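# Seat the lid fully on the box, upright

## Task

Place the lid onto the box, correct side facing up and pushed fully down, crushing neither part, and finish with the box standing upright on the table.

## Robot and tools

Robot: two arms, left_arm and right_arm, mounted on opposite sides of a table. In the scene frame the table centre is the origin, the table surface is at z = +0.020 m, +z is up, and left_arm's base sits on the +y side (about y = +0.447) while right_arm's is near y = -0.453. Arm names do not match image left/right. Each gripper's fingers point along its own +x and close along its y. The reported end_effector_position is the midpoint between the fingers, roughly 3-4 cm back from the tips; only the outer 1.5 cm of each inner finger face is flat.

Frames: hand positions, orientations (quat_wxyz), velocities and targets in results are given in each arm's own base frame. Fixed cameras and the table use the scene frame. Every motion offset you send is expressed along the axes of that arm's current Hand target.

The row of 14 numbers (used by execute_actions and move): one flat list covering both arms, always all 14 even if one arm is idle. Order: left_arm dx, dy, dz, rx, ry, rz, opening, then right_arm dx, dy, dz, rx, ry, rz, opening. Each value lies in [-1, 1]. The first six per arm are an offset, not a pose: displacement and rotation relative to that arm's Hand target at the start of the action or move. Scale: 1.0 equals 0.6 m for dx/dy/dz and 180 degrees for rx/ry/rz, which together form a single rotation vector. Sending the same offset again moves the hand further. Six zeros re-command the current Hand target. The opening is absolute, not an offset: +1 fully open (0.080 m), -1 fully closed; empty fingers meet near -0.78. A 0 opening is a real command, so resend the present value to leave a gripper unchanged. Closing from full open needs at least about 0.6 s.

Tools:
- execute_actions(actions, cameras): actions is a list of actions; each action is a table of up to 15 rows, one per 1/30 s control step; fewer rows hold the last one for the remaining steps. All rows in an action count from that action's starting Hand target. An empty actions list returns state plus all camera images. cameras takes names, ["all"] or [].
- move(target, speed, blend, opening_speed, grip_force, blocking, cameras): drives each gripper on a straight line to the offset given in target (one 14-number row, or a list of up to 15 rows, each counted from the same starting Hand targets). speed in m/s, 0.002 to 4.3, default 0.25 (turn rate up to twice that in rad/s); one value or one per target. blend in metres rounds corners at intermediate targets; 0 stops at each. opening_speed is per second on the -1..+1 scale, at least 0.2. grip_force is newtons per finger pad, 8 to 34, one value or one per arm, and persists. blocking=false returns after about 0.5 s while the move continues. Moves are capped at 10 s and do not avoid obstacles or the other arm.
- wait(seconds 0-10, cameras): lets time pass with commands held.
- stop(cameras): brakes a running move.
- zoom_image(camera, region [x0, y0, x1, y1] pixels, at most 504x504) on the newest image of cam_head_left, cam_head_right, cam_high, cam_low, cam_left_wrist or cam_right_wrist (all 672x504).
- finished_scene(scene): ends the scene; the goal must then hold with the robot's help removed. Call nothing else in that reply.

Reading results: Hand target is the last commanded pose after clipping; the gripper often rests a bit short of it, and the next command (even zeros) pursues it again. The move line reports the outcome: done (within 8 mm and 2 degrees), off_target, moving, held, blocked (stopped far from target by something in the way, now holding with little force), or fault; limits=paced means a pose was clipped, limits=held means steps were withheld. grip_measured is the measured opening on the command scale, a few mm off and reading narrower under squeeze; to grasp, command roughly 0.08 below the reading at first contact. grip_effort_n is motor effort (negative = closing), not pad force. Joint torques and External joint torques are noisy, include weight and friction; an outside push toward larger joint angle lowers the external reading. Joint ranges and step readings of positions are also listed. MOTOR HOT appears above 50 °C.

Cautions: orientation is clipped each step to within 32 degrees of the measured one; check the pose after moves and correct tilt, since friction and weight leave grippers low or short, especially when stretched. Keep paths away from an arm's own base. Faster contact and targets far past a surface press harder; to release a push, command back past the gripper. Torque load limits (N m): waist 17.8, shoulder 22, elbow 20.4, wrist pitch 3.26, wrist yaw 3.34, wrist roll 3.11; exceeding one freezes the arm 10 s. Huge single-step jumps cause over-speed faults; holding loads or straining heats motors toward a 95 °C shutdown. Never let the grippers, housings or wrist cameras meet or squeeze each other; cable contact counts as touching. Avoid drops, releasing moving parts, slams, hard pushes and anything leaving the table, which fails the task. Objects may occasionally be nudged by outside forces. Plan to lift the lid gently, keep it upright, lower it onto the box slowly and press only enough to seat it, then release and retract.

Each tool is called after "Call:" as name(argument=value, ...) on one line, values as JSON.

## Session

Call:
execute_actions(actions=[])

Call:
zoom_image(camera="cam_head_left", region=[180, 180, 500, 420])

Call:
zoom_image(camera="cam_low", region=[200, 180, 480, 340])

Scene clock: 0.00 s.
left_arm: end_effector_position=(+0.2510, -0.1120, +0.1936) grip_measured=+1.000 grip_effort_n=n/a end_effector_quat_wxyz=(+0.714, +0.466, +0.138, -0.504) | right_arm: end_effector_position=(+0.1822, +0.2428, +0.2311) grip_measured=+1.000 grip_effort_n=n/a end_effector_quat_wxyz=(+0.877, +0.064, +0.352, +0.320)
Joint positions: left_arm=[-0.126 1.057 0.871 -0.717 0.558 1.377 0.08] | right_arm=[0.988 0.994 0.883 -0.508 0.124 0.513 0.08]
Joint velocities: within noise
Joint torques (N m): no reading
External joint torques (N m): no reading
Heat: left arm: hottest shoulder 27 °C (+0.0 °C/min); right arm: hottest elbow 27 °C (+0.0 °C/min).
Hand target: left_arm +0.2527, -0.1114, +0.2001; +0.719, +0.467, +0.129, -0.498 | right_arm +0.1845, +0.2415, +0.2380; +0.881, +0.068, +0.341, +0.320
Tool commands: left_gripper/opening=+1.0 right_gripper/opening=+1.0

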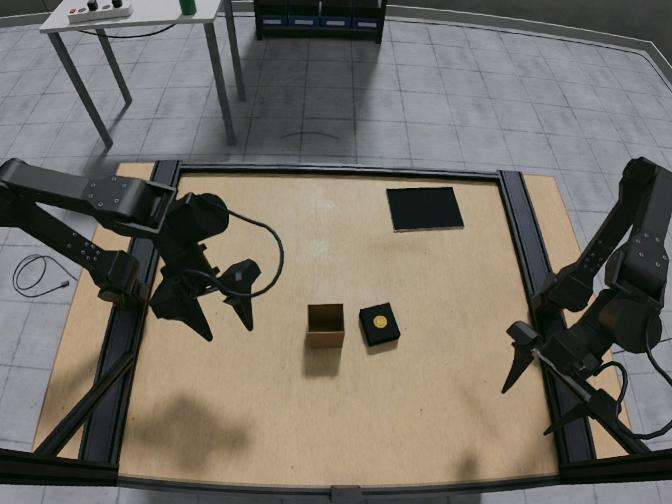

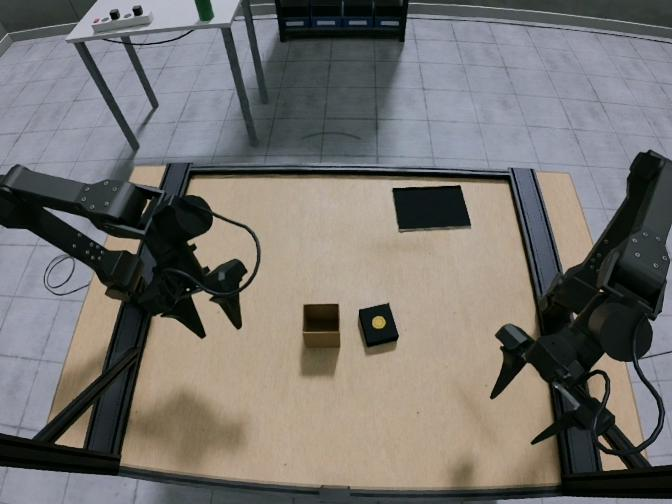

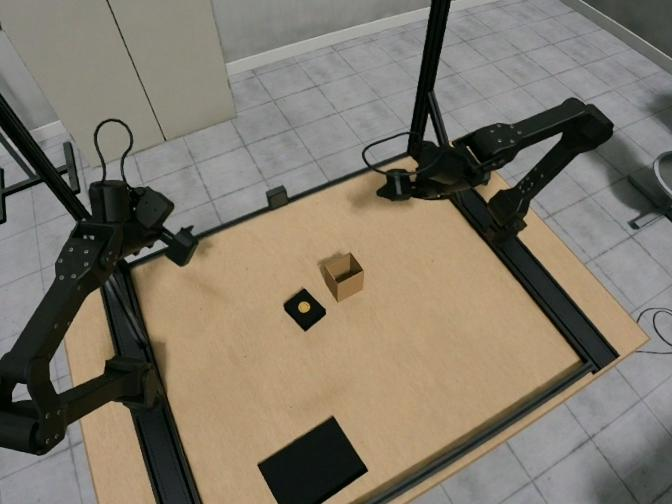

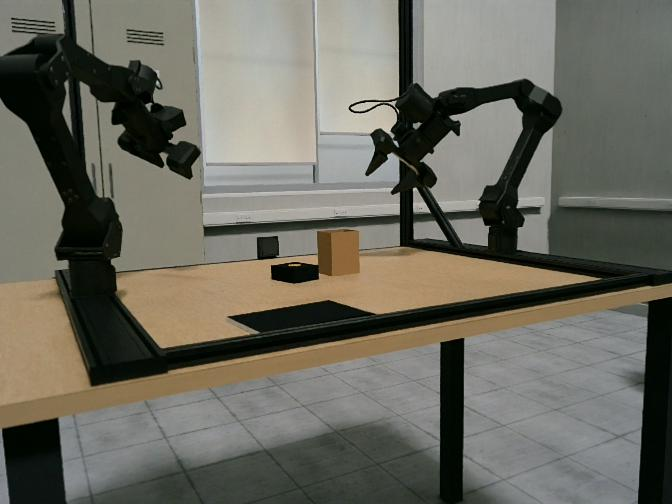

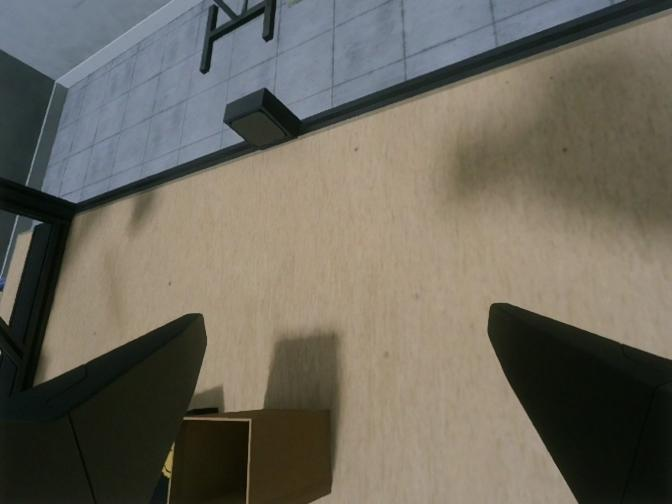

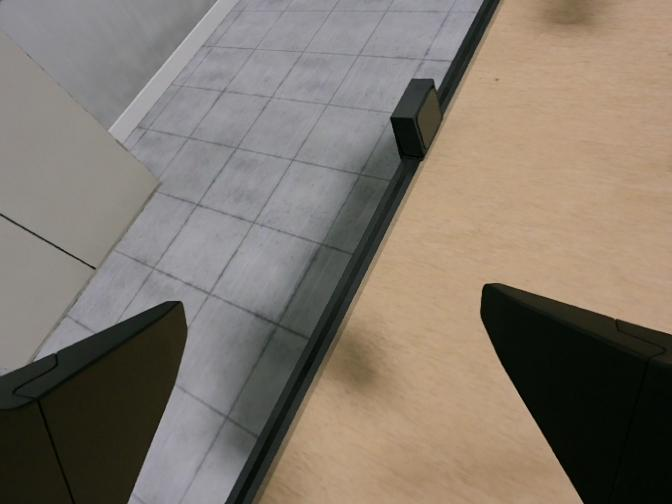

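Scaled by 1.575 from the camera's 672x504 image, which has a finer 960x720 frame.

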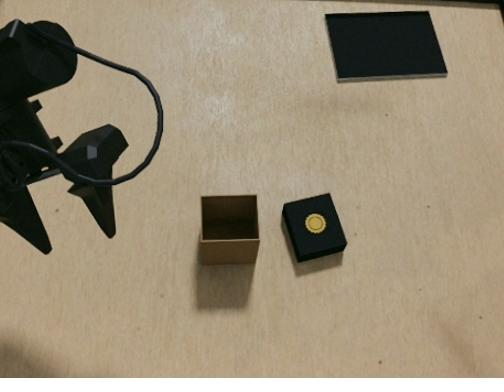

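Scaled by 1.800 from the camera's 672x504 image, which has a finer 960x720 frame.

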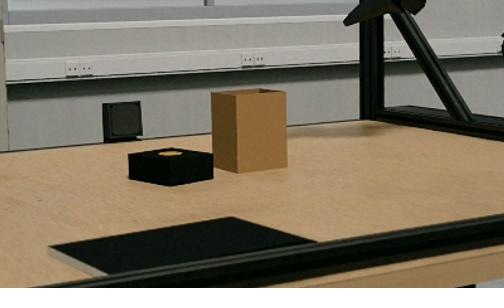

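Call:
move(target=[-0.2,0,0,0,0,0,1, -0.1662,-0.2972,0.076,0.0659,0.0946,-0.2026,1], speed=0.35, cameras=["cam_right_wrist"])

Call:
zoom_image(camera="cam_right_wrist", region=[180, 20, 500, 330])

Scene clock: 45.60 s.
left_arm: end_effector_position=(+0.1949, -0.0402, +0.2697) grip_measured=+1.000 grip_effort_n=1.6 end_effector_quat_wxyz=(+0.717, +0.459, +0.142, -0.505) | right_arm: end_effector_position=(+0.2474, +0.0486, +0.2583) grip_measured=+1.000 grip_effort_n=-0.2 end_effector_quat_wxyz=(+0.858, -0.003, +0.513, +0.008)
Joint positions: left_arm=[0.368 1.04 1.223 -1.455 0.797 1.926 0.08] | right_arm=[0.261 1.185 1.364 -1.269 0.113 0.217 0.08]
Joint torques (N m): left_arm=[0.23 -1 6.93 0.5 0.77 0.16] | right_arm=[-0.37 -2.62 7.37 0.88 0.31 -0.14]
External joint torques (N m): left_arm=[0.23 0.63 1.47 -0.18 0.31 0.19] | right_arm=[-0.37 0.51 1.41 -0.21 0.24 -0.14]
Heat: left arm: hottest elbow 29 °C (+7.9 °C/min); right arm: hottest elbow 35 °C (+10.5 °C/min).
Hand target: left_arm +0.1961, -0.0400, +0.2782; +0.719, +0.467, +0.129, -0.498 | right_arm +0.2501, +0.0450, +0.2677; +0.866, +0.000, +0.500, +0.000
Off the commanded pose: left_arm 0.009 m, 2 deg | right_arm 0.010 m, 2 deg.
move: off_target (left_arm, right_arm)
Images, in order (width x height): cam_right_wrist 672x504.

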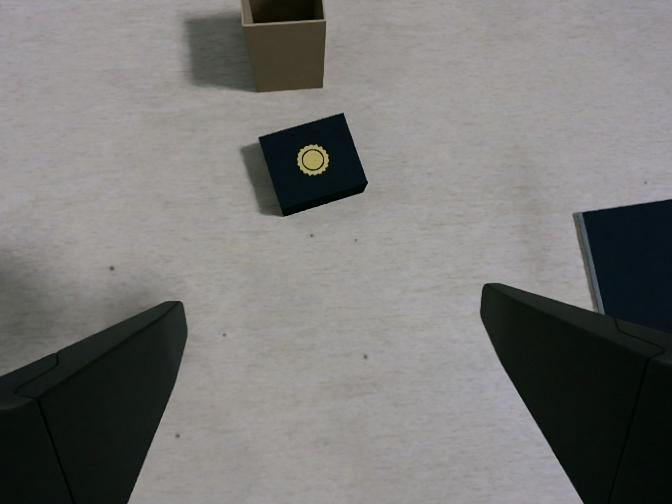

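Scaled by 1.575 from the camera's 672x504 image, which has a finer 960x720 frame.

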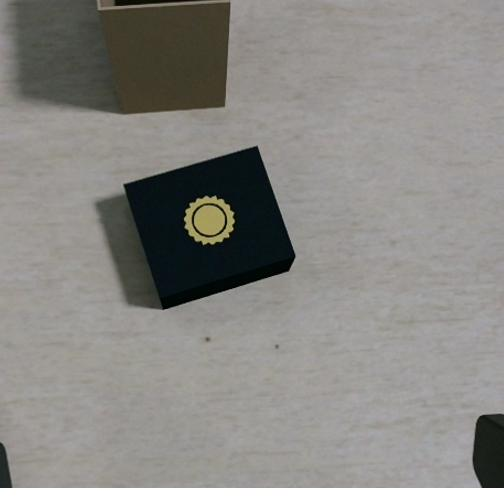

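Call:
move(target=[[0.36,0.2652,-0.233,-0.5687,0.2593,0.1413,1, -0.133,0,0,0,0,0,1],[0.4503,0.2723,-0.2958,-0.5687,0.2593,0.1413,1, -0.133,0,0,0,0,0,1]], speed=[0.45,0.25], blend=[0.03,0], cameras=["cam_left_wrist","cam_low"])

Call:
zoom_image(camera="cam_left_wrist", region=[170, 120, 530, 400])

Scene clock: 172.13 s.
left_arm: end_effector_position=(+0.5049, -0.0533, +0.0906) grip_measured=+1.000 grip_effort_n=0.2 end_effector_quat_wxyz=(+0.778, -0.090, +0.611, +0.116) | right_arm: end_effector_position=(+0.2123, +0.0484, +0.3267) grip_measured=+1.000 grip_effort_n=0.2 end_effector_quat_wxyz=(+0.863, -0.003, +0.505, +0.011)
Joint positions: left_arm=[-0.135 2.368 2.188 -1.174 -0.1 -0.418 0.08] | right_arm=[0.321 1.205 1.691 -1.563 0.141 0.265 0.08]
Joint torques (N m): left_arm=[0.12 -10.19 7.23 0.48 -0.24 -0.13] | right_arm=[0.34 -3.4 6.24 0.88 0.43 0.1]
External joint torques (N m): left_arm=[0.17 1.05 1.33 -0.2 -0.16 -0.13] | right_arm=[0.33 -1.05 1.15 -0.24 0.34 0.1]
Heat: left arm: hottest elbow 32 °C (+0.0 °C/min); right arm: hottest elbow 41 °C (+1.0 °C/min).
Hand target: left_arm +0.5098, -0.0477, +0.0973; +0.784, -0.095, +0.601, +0.124 | right_arm +0.2103, +0.0449, +0.3368; +0.866, +0.000, +0.500, +0.000
Off the commanded pose: left_arm 0.010 m, 2 deg | right_arm 0.011 m, 1 deg.
joint sent to its limit (right arm) — joint 4 (wrist pitch), lower limit. The joint targets are off in position, not in orientation.
move: off_target (left_arm, right_arm)
Images, in order (width x height): cam_low 672x504, cam_left_wrist 672x504.

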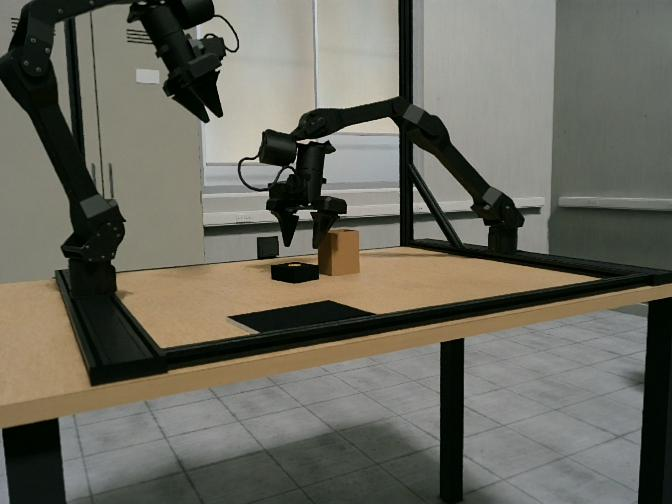

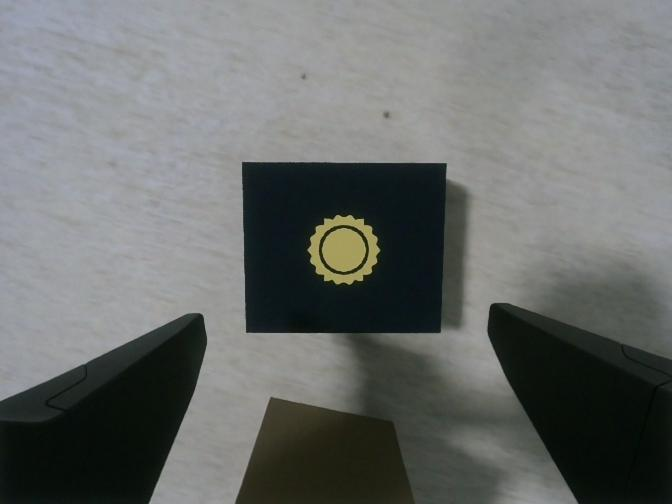

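Scaled by 1.400 from the camera's 672x504 image, which has a finer 960x720 frame.

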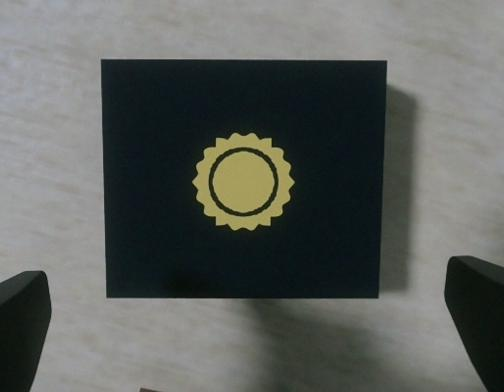

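Call:
move(target=[0.067,0,0.0077,0,0,0,1, 0,0,0,0,0,0,1], speed=0.15, cameras=["cam_left_wrist","cam_low"])

Call:
zoom_image(camera="cam_low", region=[250, 190, 370, 290])

Scene clock: 198.23 s.
left_arm: end_effector_position=(+0.5219, -0.0426, +0.0605) grip_measured=+1.000 grip_effort_n=0.2 end_effector_quat_wxyz=(+0.781, -0.099, +0.604, +0.124) | right_arm: end_effector_position=(+0.2123, +0.0484, +0.3267) grip_measured=+1.000 grip_effort_n=-0.2 end_effector_quat_wxyz=(+0.863, -0.003, +0.505, +0.011)
Joint positions: left_arm=[-0.11 2.437 2.188 -1.09 -0.1 -0.418 0.08] | right_arm=[0.321 1.205 1.691 -1.563 0.141 0.265 0.08]
Joint torques (N m): left_arm=[0.24 -10.26 4.79 1.19 -0.14 0.14] | right_arm=[0.36 -3.36 6.28 0.86 0.44 0.1]
External joint torques (N m): left_arm=[0.2 1.31 -1.1 0.5 -0.05 0.14] | right_arm=[0.36 -0.94 1.19 -0.23 0.34 0.1]
Heat: left arm: hottest elbow 33 °C (+1.0 °C/min); right arm: hottest elbow 39 °C (-2.0 °C/min).
Hand target: left_arm +0.5240, -0.0431, +0.0597; +0.784, -0.095, +0.601, +0.124 | right_arm +0.2103, +0.0449, +0.3368; +0.866, +0.000, +0.500, +0.000
Off the commanded pose: left_arm 0.002 m, 1 deg | right_arm 0.011 m, 1 deg.
joint sent to its limit (right arm) — joint 4 (wrist pitch), lower limit. The joint targets are off in position, not in orientation.
move: off_target (right_arm)
Images, in order (width x height): cam_low 672x504, cam_left_wrist 672x504.

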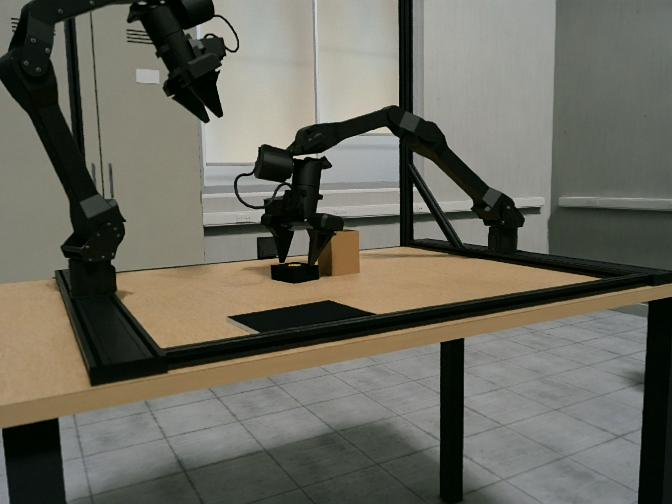

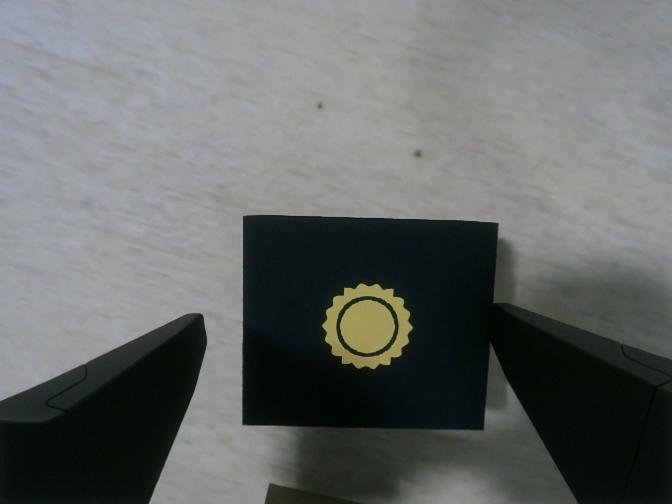

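Scaled by 4.200 from the camera's 672x504 image, which has a finer 960x720 frame.

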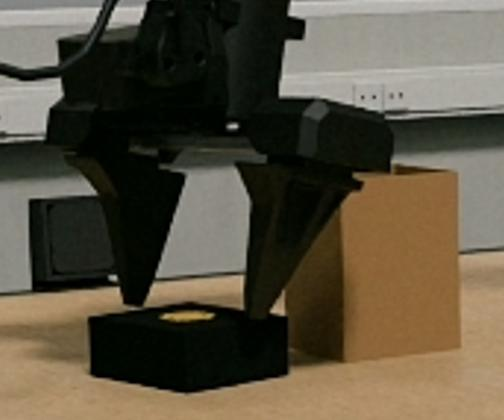

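Call:
move(target=[0,-0.010,-0.0175,0.005,0,0,1, 0,0,0,0,0,0,1], speed=0.1, cameras=["cam_left_wrist"])

Scene clock: 234.73 s.
left_arm: end_effector_position=(+0.5140, -0.0553, +0.0466) grip_measured=+1.000 grip_effort_n=0.2 end_effector_quat_wxyz=(+0.776, -0.089, +0.614, +0.116) | right_arm: end_effector_position=(+0.2123, +0.0484, +0.3267) grip_measured=+1.000 grip_effort_n=-0.2 end_effector_quat_wxyz=(+0.863, -0.003, +0.505, +0.011)
Joint positions: left_arm=[-0.136 2.428 2.121 -1.053 -0.1 -0.418 0.08] | right_arm=[0.321 1.205 1.691 -1.563 0.141 0.265 0.08]
Joint torques (N m): left_arm=[-0.24 -13.3 4.09 1.17 -0.28 0] | right_arm=[0.31 -3.45 6.19 0.9 0.44 0.09]
External joint torques (N m): left_arm=[-0.26 -1.67 -1.85 0.5 -0.19 0] | right_arm=[0.32 -1.15 1.13 -0.21 0.34 0.09]
Heat: left arm: hottest shoulder 43 °C (+16.1 °C/min); right arm: hottest elbow 38 °C (-2.0 °C/min).
Hand target: left_arm +0.5162, -0.0519, +0.0570; +0.785, -0.089, +0.602, +0.120 | right_arm +0.2103, +0.0449, +0.3368; +0.866, +0.000, +0.500, +0.000
Off the commanded pose: left_arm 0.011 m, 2 deg | right_arm 0.011 m, 1 deg.
joint sent to its limit (right arm) — joint 4 (wrist pitch), lower limit. The joint targets are off in position, not in orientation.
move: off_target (left_arm, right_arm)
Images, in order (width x height): cam_left_wrist 672x504.

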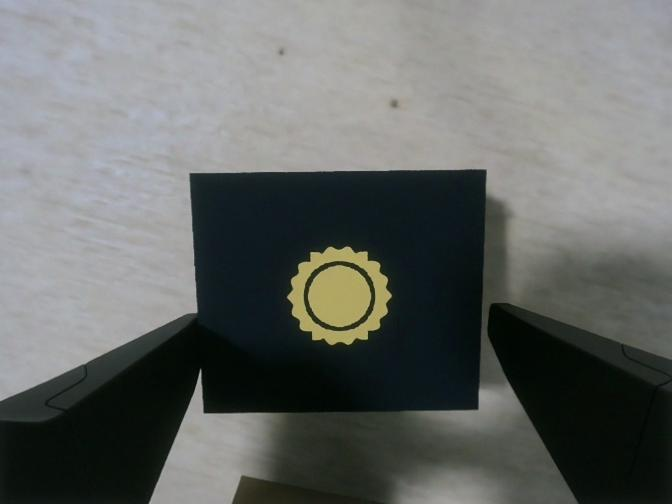

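Call:
move(target=[0.0305,-0.0033,0.0047,-0.003,0,0,1, 0,0,0,0,0,0,1], speed=0.06, cameras=["cam_left_wrist", "cam_low"])

Call:
zoom_image(camera="cam_low", region=[250, 190, 370, 290])

Scene clock: 261.13 s.
left_arm: end_effector_position=(+0.5192, -0.0568, +0.0381) grip_measured=+1.000 grip_effort_n=0.2 end_effector_quat_wxyz=(+0.779, -0.089, +0.610, +0.114) | right_arm: end_effector_position=(+0.2123, +0.0484, +0.3267) grip_measured=+1.000 grip_effort_n=0.2 end_effector_quat_wxyz=(+0.863, -0.003, +0.505, +0.011)
Joint positions: left_arm=[-0.138 2.448 2.121 -1.022 -0.1 -0.418 0.08] | right_arm=[0.321 1.205 1.691 -1.563 0.141 0.265 0.08]
Joint torques (N m): left_arm=[0.12 -10.37 5.87 1.16 -0.26 -0.1] | right_arm=[0.33 -3.36 6.22 0.87 0.44 0.07]
External joint torques (N m): left_arm=[0.09 1.5 -0.15 0.46 -0.17 -0.1] | right_arm=[0.34 -0.86 1.08 -0.22 0.33 0.07]
Heat: left arm: hottest shoulder 51 °C (+18.3 °C/min); right arm: hottest elbow 39 °C (+0.0 °C/min). Fold the left arm in close to its base, or ease its load, before you think long.
Hand target: left_arm +0.5239, -0.0515, +0.0400; +0.784, -0.093, +0.601, +0.122 | right_arm +0.2103, +0.0449, +0.3368; +0.866, +0.000, +0.500, +0.000
Off the commanded pose: left_arm 0.007 m, 2 deg | right_arm 0.011 m, 1 deg.
MOTOR HOT: joint 2 (shoulder) of the left arm reports 51 °C; the controller stops that arm at 95 °C. To cool a motor, set the load down, stop pushing, or move to a pose that needs little force.
joint sent to its limit (right arm) — joint 4 (wrist pitch), lower limit. The joint targets are off in position, not in orientation.
move: off_target (right_arm)
Images, in order (width x height): cam_low 672x504, cam_left_wrist 672x504.

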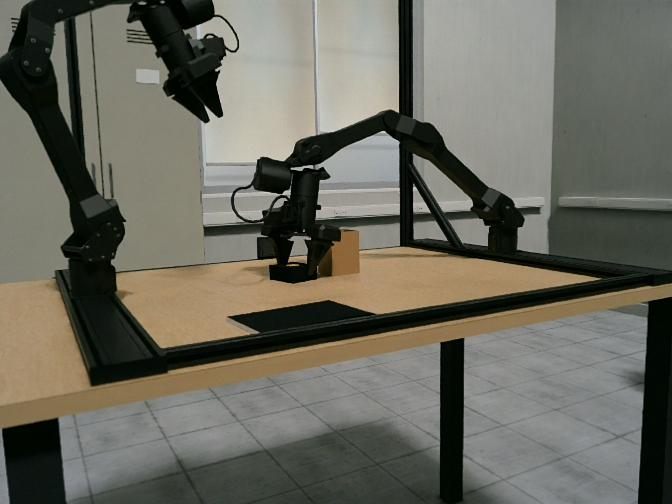

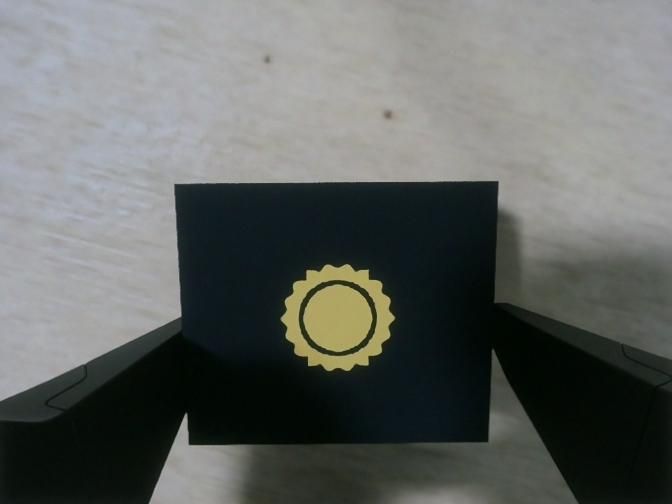

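Scaled by 4.200 from the camera's 672x504 image, which has a finer 960x720 frame.

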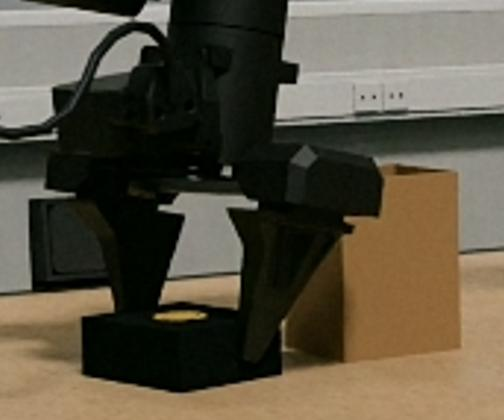

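Call:
move(target=[0,0.0047,0,0,0,0,0.6, 0,0,0,0,0,0,1], opening_speed=0.8, grip_force=[11, 30], cameras=["cam_left_wrist"])

Scene clock: 273.73 s.
left_arm: end_effector_position=(+0.5204, -0.0546, +0.0383) grip_measured=+0.804 grip_effort_n=-36.5 end_effector_quat_wxyz=(+0.780, -0.091, +0.608, +0.116) | right_arm: end_effector_position=(+0.2123, +0.0484, +0.3267) grip_measured=+1.000 grip_effort_n=-0.2 end_effector_quat_wxyz=(+0.863, -0.003, +0.505, +0.011)
Joint positions: left_arm=[-0.133 2.448 2.121 -1.017 -0.1 -0.418 0.071] | right_arm=[0.321 1.205 1.691 -1.563 0.141 0.265 0.08]
Joint torques (N m): left_arm=[0.25 -11.01 4.52 1.22 -0.22 0.07] | right_arm=[0.28 -3.49 6.21 0.88 0.44 0.07]
External joint torques (N m): left_arm=[0.19 0.7 -1.41 0.53 -0.13 0.07] | right_arm=[0.28 -1.16 1.16 -0.23 0.34 0.07]
Heat: left arm: hottest shoulder 50 °C (+12.1 °C/min); right arm: hottest elbow 39 °C (+0.0 °C/min). Fold the left arm in close to its base, or ease its load, before you think long.
Hand target: left_arm +0.5231, -0.0489, +0.0400; +0.784, -0.093, +0.601, +0.122 | right_arm +0.2103, +0.0449, +0.3368; +0.866, +0.000, +0.500, +0.000
Off the commanded pose: left_arm 0.007 m, 1 deg | right_arm 0.011 m, 1 deg.
MOTOR HOT: still on. Joint 2 (shoulder) of the left arm reports 50 °C.
joint sent to its limit (right arm) — joint 4 (wrist pitch), lower limit. The joint targets are off in position, not in orientation.
grip_force (N): 11, 30
move: off_target (right_arm)
Images, in order (width x height): cam_left_wrist 672x504.

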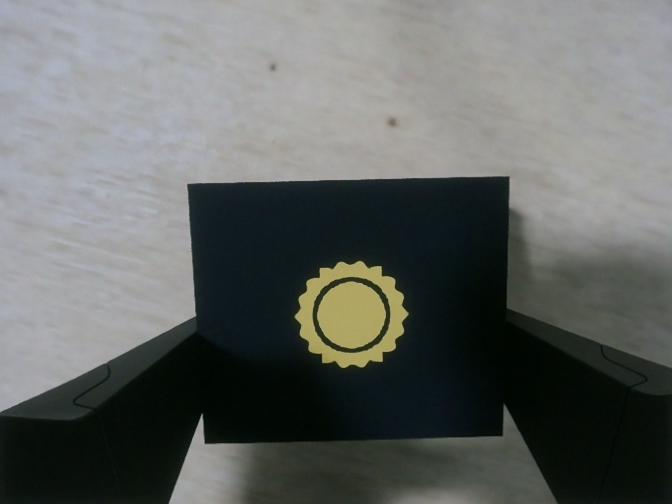

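Call:
move(target=[[-0.0805,0,0.0216,0,0,0,0.6, 0,0,0,0,0,0,1],[-0.163,0.0158,0.0037,0.11,0,-0.03,0.6, 0,0,0,0,0,0,1],[-0.2035,0.0428,-0.1152,0.5522,0,-0.1479,0.6, 0,0,0,0,0,0,1]], speed=[0.15,0.2,0.3], blend=[0.02,0.015,0], cameras=["cam_left_wrist","cam_low","cam_head_left","cam_high"])

Call:
zoom_image(camera="cam_low", region=[300, 200, 380, 290])

Call:
zoom_image(camera="cam_head_left", region=[290, 280, 370, 360])

Scene clock: 359.97 s.
left_arm: end_effector_position=(+0.4204, -0.0562, +0.1302) grip_measured=+0.804 grip_effort_n=-36.0 end_effector_quat_wxyz=(+0.574, +0.409, +0.461, -0.539) | right_arm: end_effector_position=(+0.2123, +0.0484, +0.3267) grip_measured=+1.000 grip_effort_n=0.2 end_effector_quat_wxyz=(+0.863, -0.003, +0.505, +0.011)
Joint positions: left_arm=[-0.047 2.175 2.027 -1.416 0.244 1.435 0.071] | right_arm=[0.321 1.205 1.691 -1.563 0.141 0.265 0.08]
Joint torques (N m): left_arm=[0.25 -11.07 5.13 0.13 0.47 0.19] | right_arm=[0.42 -3.42 6.19 0.88 0.45 0.09]
External joint torques (N m): left_arm=[0.33 -1.24 -0.45 -0.2 0.27 0.19] | right_arm=[0.41 -1.12 1.14 -0.23 0.35 0.09]
Heat: left arm: hottest shoulder 52 °C (+2.0 °C/min); right arm: hottest elbow 39 °C (+0.0 °C/min). Fold the left arm in close to its base, or ease its load, before you think long.
Hand target: left_arm +0.4215, -0.0544, +0.1400; +0.583, +0.413, +0.448, -0.537 | right_arm +0.2103, +0.0449, +0.3368; +0.866, +0.000, +0.500, +0.000
Off the commanded pose: left_arm 0.010 m, 2 deg | right_arm 0.011 m, 1 deg.
MOTOR HOT: still on. Joint 2 (shoulder) of the left arm reports 52 °C.
joint sent to its limit (right arm) — joint 4 (wrist pitch), lower limit. The joint targets are off in position, not in orientation.
grip_force (N): 11, 30
move: off_target (left_arm, right_arm)
Images, in order (width x height): cam_head_left 672x504, cam_high 672x504, cam_low 672x504, cam_left_wrist 672x504.

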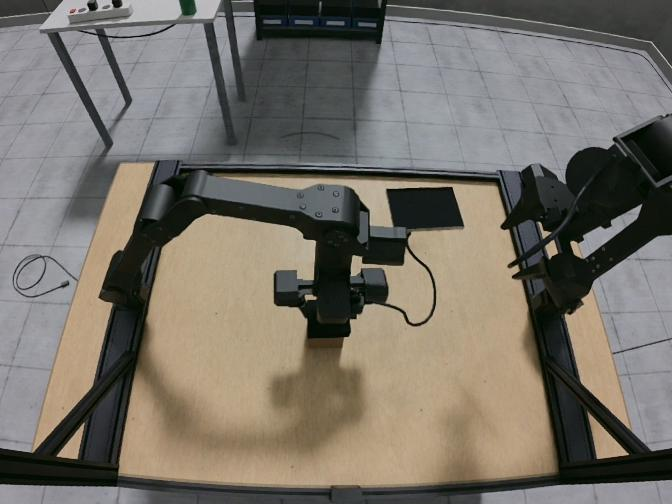

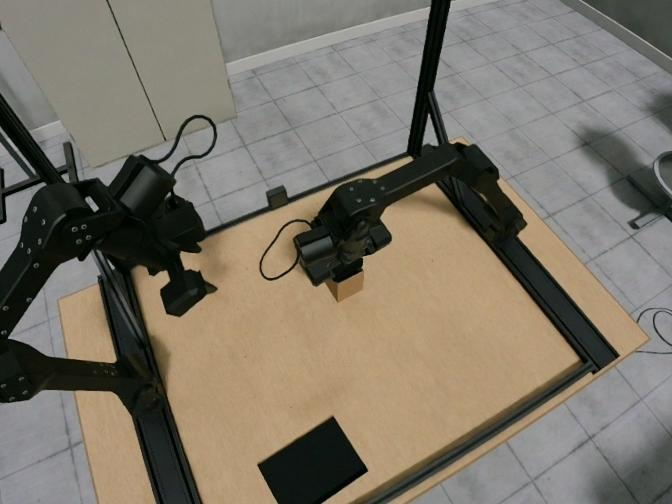

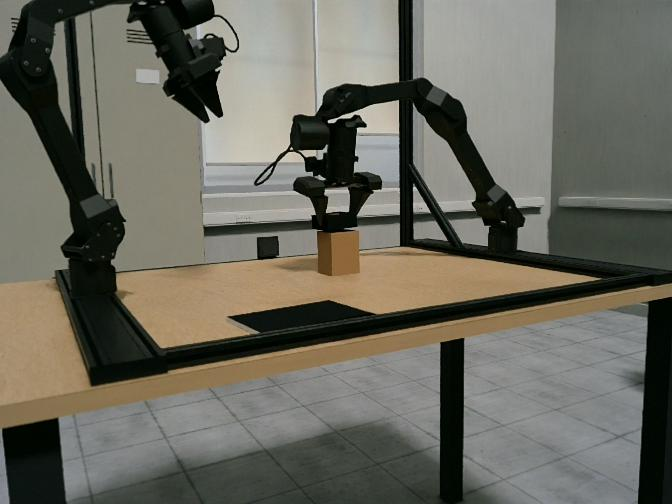

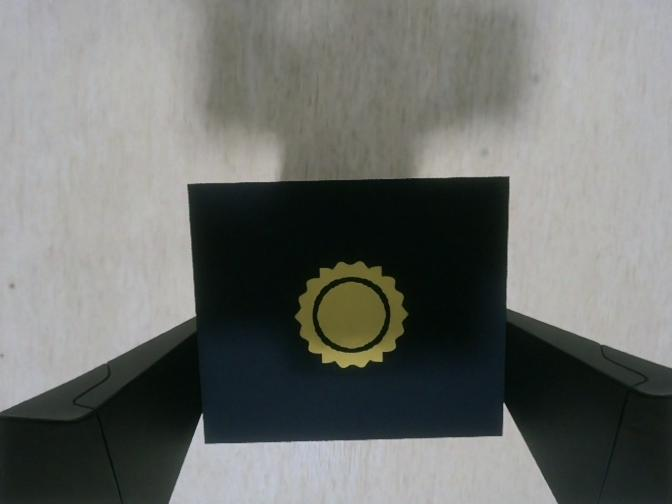

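Scaled by 5.600 from the camera's 672x504 image, which has a finer 960x720 frame.

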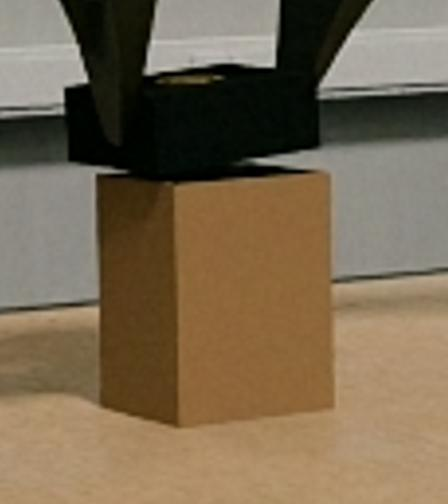

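Scaled by 6.300 from the camera's 672x504 image, which has a finer 960x720 frame.

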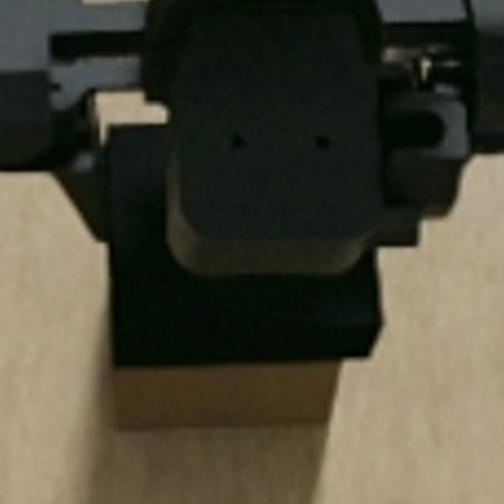

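Call:
move(target=[-0.0108,-0.0078,-0.0143,0,0.0111,0.0194,0.6, 0,0,0,0,0,0,1], speed=0.08, cameras=["cam_left_wrist","cam_low","cam_head_left","cam_high"])

Call:
zoom_image(camera="cam_low", region=[300, 200, 380, 290])

Call:
zoom_image(camera="cam_head_left", region=[290, 280, 370, 360])

Scene clock: 416.23 s.
left_arm: end_effector_position=(+0.4156, -0.0475, +0.1367) grip_measured=+0.804 grip_effort_n=-36.5 end_effector_quat_wxyz=(+0.585, +0.429, +0.454, -0.518) | right_arm: end_effector_position=(+0.2123, +0.0484, +0.3267) grip_measured=+1.000 grip_effort_n=0.2 end_effector_quat_wxyz=(+0.863, -0.003, +0.505, +0.011)
Joint positions: left_arm=[-0.037 2.095 1.931 -1.344 0.216 1.435 0.071] | right_arm=[0.321 1.205 1.691 -1.563 0.141 0.265 0.08]
Joint torques (N m): left_arm=[0.24 -10.99 3.9 0.82 0.01 -0.01] | right_arm=[0.35 -3.35 6.26 0.88 0.45 0.07]
External joint torques (N m): left_arm=[0.32 -1.56 -1.76 0.42 -0.18 -0.01] | right_arm=[0.36 -1.03 1.19 -0.23 0.36 0.07]
Heat: left arm: hottest shoulder 58 °C (+6.1 °C/min); right arm: hottest elbow 40 °C (+1.0 °C/min). Fold the left arm in close to its base, or ease its load, before you think long.
Hand target: left_arm +0.4160, -0.0449, +0.1441; +0.592, +0.436, +0.446, -0.511 | right_arm +0.2103, +0.0449, +0.3368; +0.866, +0.000, +0.500, +0.000
Off the commanded pose: left_arm 0.008 m, 2 deg | right_arm 0.011 m, 1 deg.
MOTOR HOT: still on. Joint 2 (shoulder) of the left arm reports 58 °C.
joint sent to its limit (right arm) — joint 4 (wrist pitch), lower limit. The joint targets are off in position, not in orientation.
grip_force (N): 11, 30
move: off_target (right_arm)
Images, in order (width x height): cam_head_left 672x504, cam_high 672x504, cam_low 672x504, cam_left_wrist 672x504.

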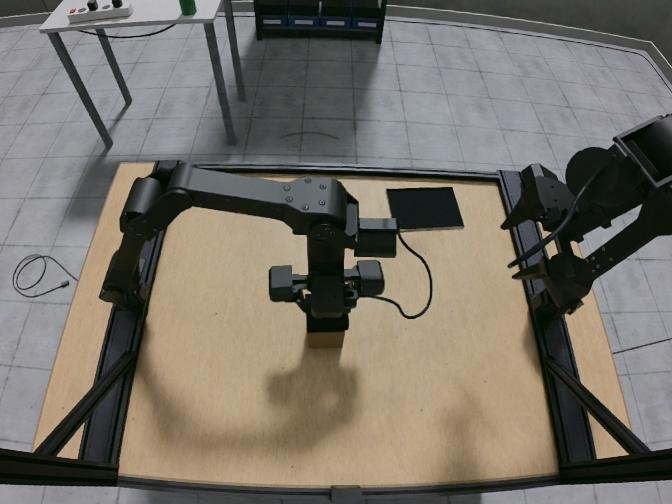

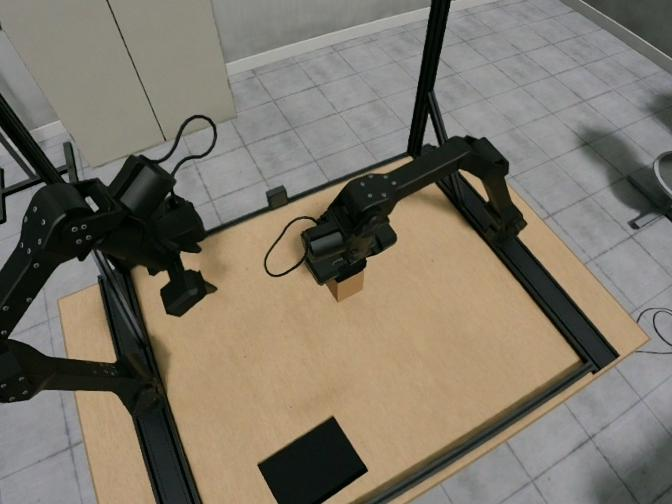

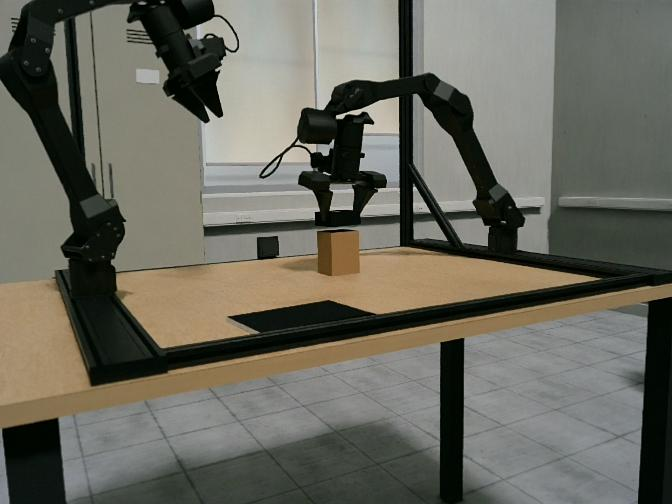

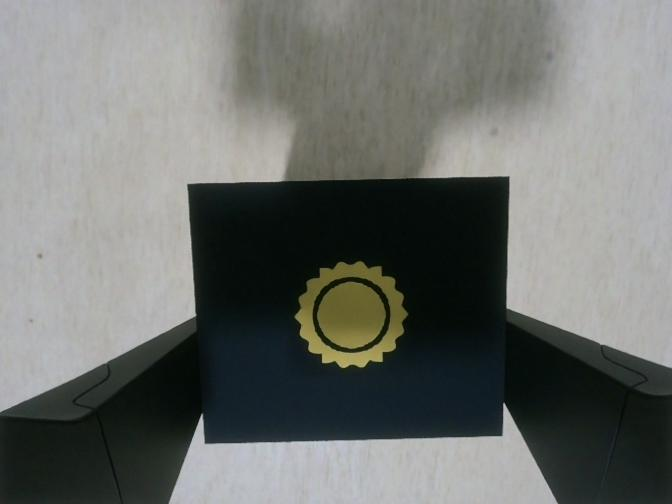

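Scaled by 5.600 from the camera's 672x504 image, which has a finer 960x720 frame.

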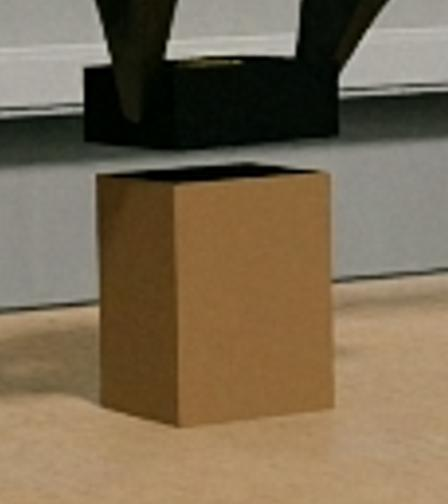

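Scaled by 6.300 from the camera's 672x504 image, which has a finer 960x720 frame.

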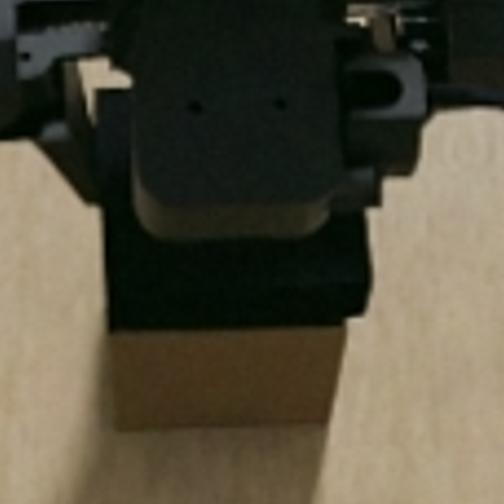

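Call:
move(target=[0.0155,0.0057,-0.0123,0,-0.0278,-0.0222,0.6, 0,0,0,0,0,0,1], speed=0.05, cameras=["cam_low","cam_head_left"])

Call:
zoom_image(camera="cam_low", region=[300, 200, 380, 290])

Call:
zoom_image(camera="cam_head_left", region=[290, 280, 370, 360])

Scene clock: 468.33 s.
left_arm: end_effector_position=(+0.4143, -0.0410, +0.1278) grip_measured=+0.804 grip_effort_n=-36.5 end_effector_quat_wxyz=(+0.584, +0.393, +0.446, -0.552) | right_arm: end_effector_position=(+0.2123, +0.0484, +0.3267) grip_measured=+1.000 grip_effort_n=-0.2 end_effector_quat_wxyz=(+0.863, -0.003, +0.505, +0.011)
Joint positions: left_arm=[0.008 2.149 1.967 -1.399 0.299 1.495 0.071] | right_arm=[0.321 1.205 1.691 -1.563 0.141 0.265 0.08]
Joint torques (N m): left_arm=[0.16 -8.24 6.99 0.11 0.49 0.19] | right_arm=[0.31 -3.37 6.23 0.87 0.46 0.08]
External joint torques (N m): left_arm=[0.09 1.34 1.46 -0.18 0.27 0.19] | right_arm=[0.31 -0.97 1.13 -0.24 0.37 0.08]
Heat: left arm: hottest shoulder 58 °C (+1.0 °C/min); right arm: hottest elbow 40 °C (+0.0 °C/min). Fold the left arm in close to its base, or ease its load, before you think long.
Hand target: left_arm +0.4196, -0.0394, +0.1336; +0.592, +0.397, +0.434, -0.550 | right_arm +0.2103, +0.0449, +0.3368; +0.866, +0.000, +0.500, +0.000
Off the commanded pose: left_arm 0.008 m, 2 deg | right_arm 0.011 m, 1 deg.
MOTOR HOT: still on. Joint 2 (shoulder) of the left arm reports 58 °C.
joint sent to its limit (right arm) — joint 4 (wrist pitch), lower limit. The joint targets are off in position, not in orientation.
grip_force (N): 11, 30
move: off_target (right_arm)
Images, in order (width x height): cam_head_left 672x504, cam_low 672x504.

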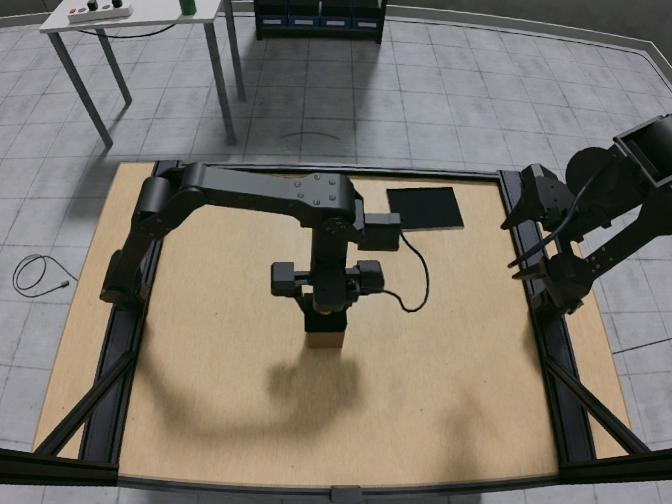

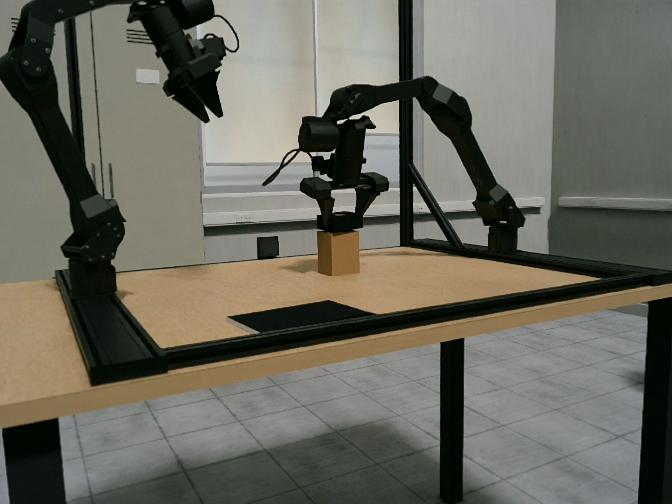

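Scaled by 5.600 from the camera's 672x504 image, which has a finer 960x720 frame.

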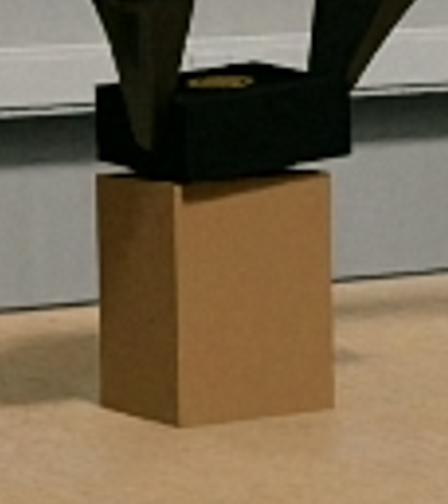

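Scaled by 6.300 from the camera's 672x504 image, which has a finer 960x720 frame.

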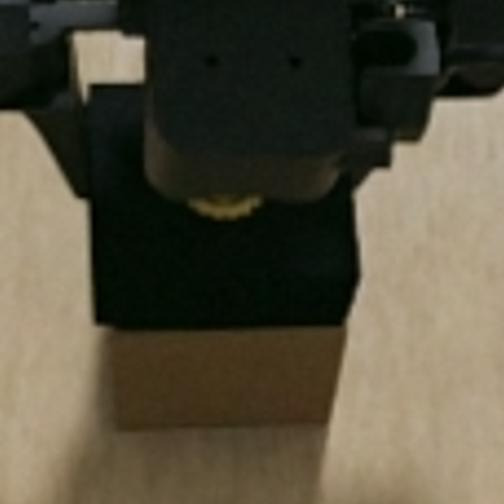

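Call:
move(target=[[-0.0007,0.0078,0.0037,0,0,0,0.6, 0,0,0,0,0,0,1],[0.0105,0.0078,0.0002,0,0,0,0.6, 0,0,0,0,0,0,1]], speed=[0.05,0.04], cameras=["cam_low","cam_head_left"])

Call:
zoom_image(camera="cam_low", region=[300, 200, 380, 290])

Call:
zoom_image(camera="cam_head_left", region=[290, 280, 370, 360])

Scene clock: 491.50 s.
left_arm: end_effector_position=(+0.4229, -0.0410, +0.1285) grip_measured=+0.804 grip_effort_n=-36.0 end_effector_quat_wxyz=(+0.589, +0.399, +0.440, -0.548) | right_arm: end_effector_position=(+0.2123, +0.0484, +0.3267) grip_measured=+1.000 grip_effort_n=-0.2 end_effector_quat_wxyz=(+0.863, -0.003, +0.505, +0.011)
Joint positions: left_arm=[0.008 2.171 2.004 -1.395 0.299 1.495 0.071] | right_arm=[0.321 1.205 1.691 -1.563 0.141 0.265 0.08]
Joint torques (N m): left_arm=[-0.09 -8.66 3.82 0.7 0.49 0.04] | right_arm=[0.32 -3.37 6.3 0.88 0.45 0.09]
External joint torques (N m): left_arm=[-0.12 1.09 -1.73 0.38 0.26 0.04] | right_arm=[0.32 -1.03 1.2 -0.24 0.36 0.09]
Heat: left arm: hottest shoulder 52 °C (-6.1 °C/min); right arm: hottest elbow 40 °C (+0.0 °C/min). Fold the left arm in close to its base, or ease its load, before you think long.
Hand target: left_arm +0.4243, -0.0411, +0.1276; +0.592, +0.397, +0.434, -0.550 | right_arm +0.2103, +0.0449, +0.3368; +0.866, +0.000, +0.500, +0.000
Off the commanded pose: left_arm 0.002 m, 1 deg | right_arm 0.011 m, 1 deg.
MOTOR HOT: still on. Joint 2 (shoulder) of the left arm reports 52 °C.
joint sent to its limit (right arm) — joint 4 (wrist pitch), lower limit. The joint targets are off in position, not in orientation.
grip_force (N): 11, 30
move: off_target (right_arm)
Images, in order (width x height): cam_head_left 672x504, cam_low 672x504.

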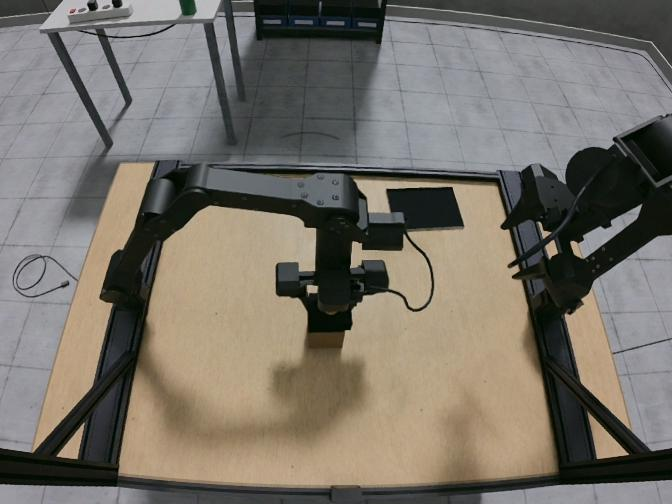

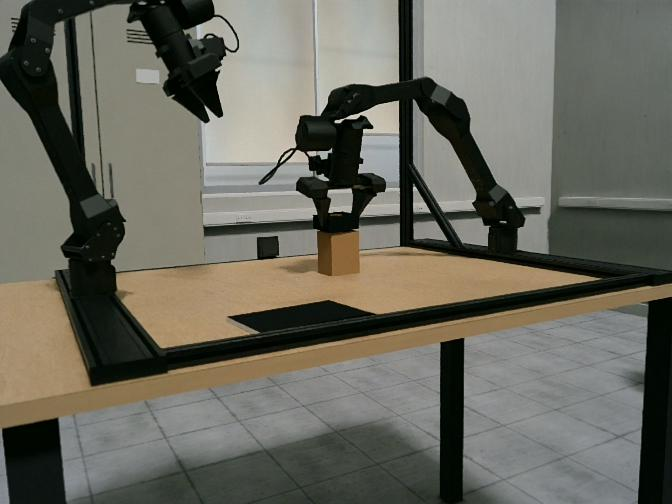

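Scaled by 5.600 from the camera's 672x504 image, which has a finer 960x720 frame.

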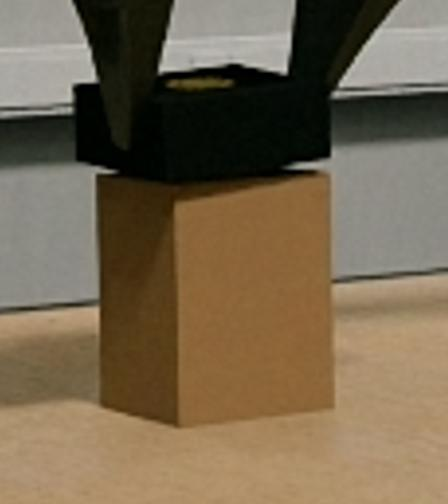

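Scaled by 6.300 from the camera's 672x504 image, which has a finer 960x720 frame.

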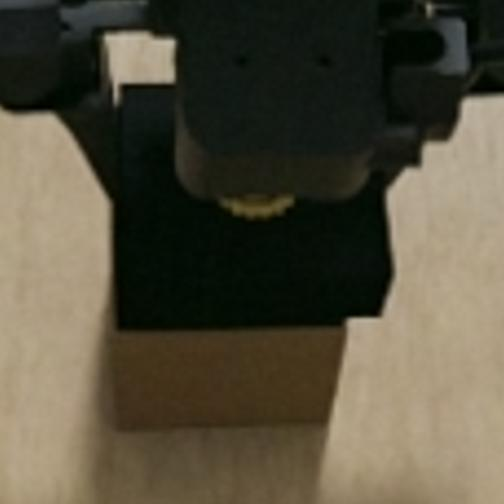

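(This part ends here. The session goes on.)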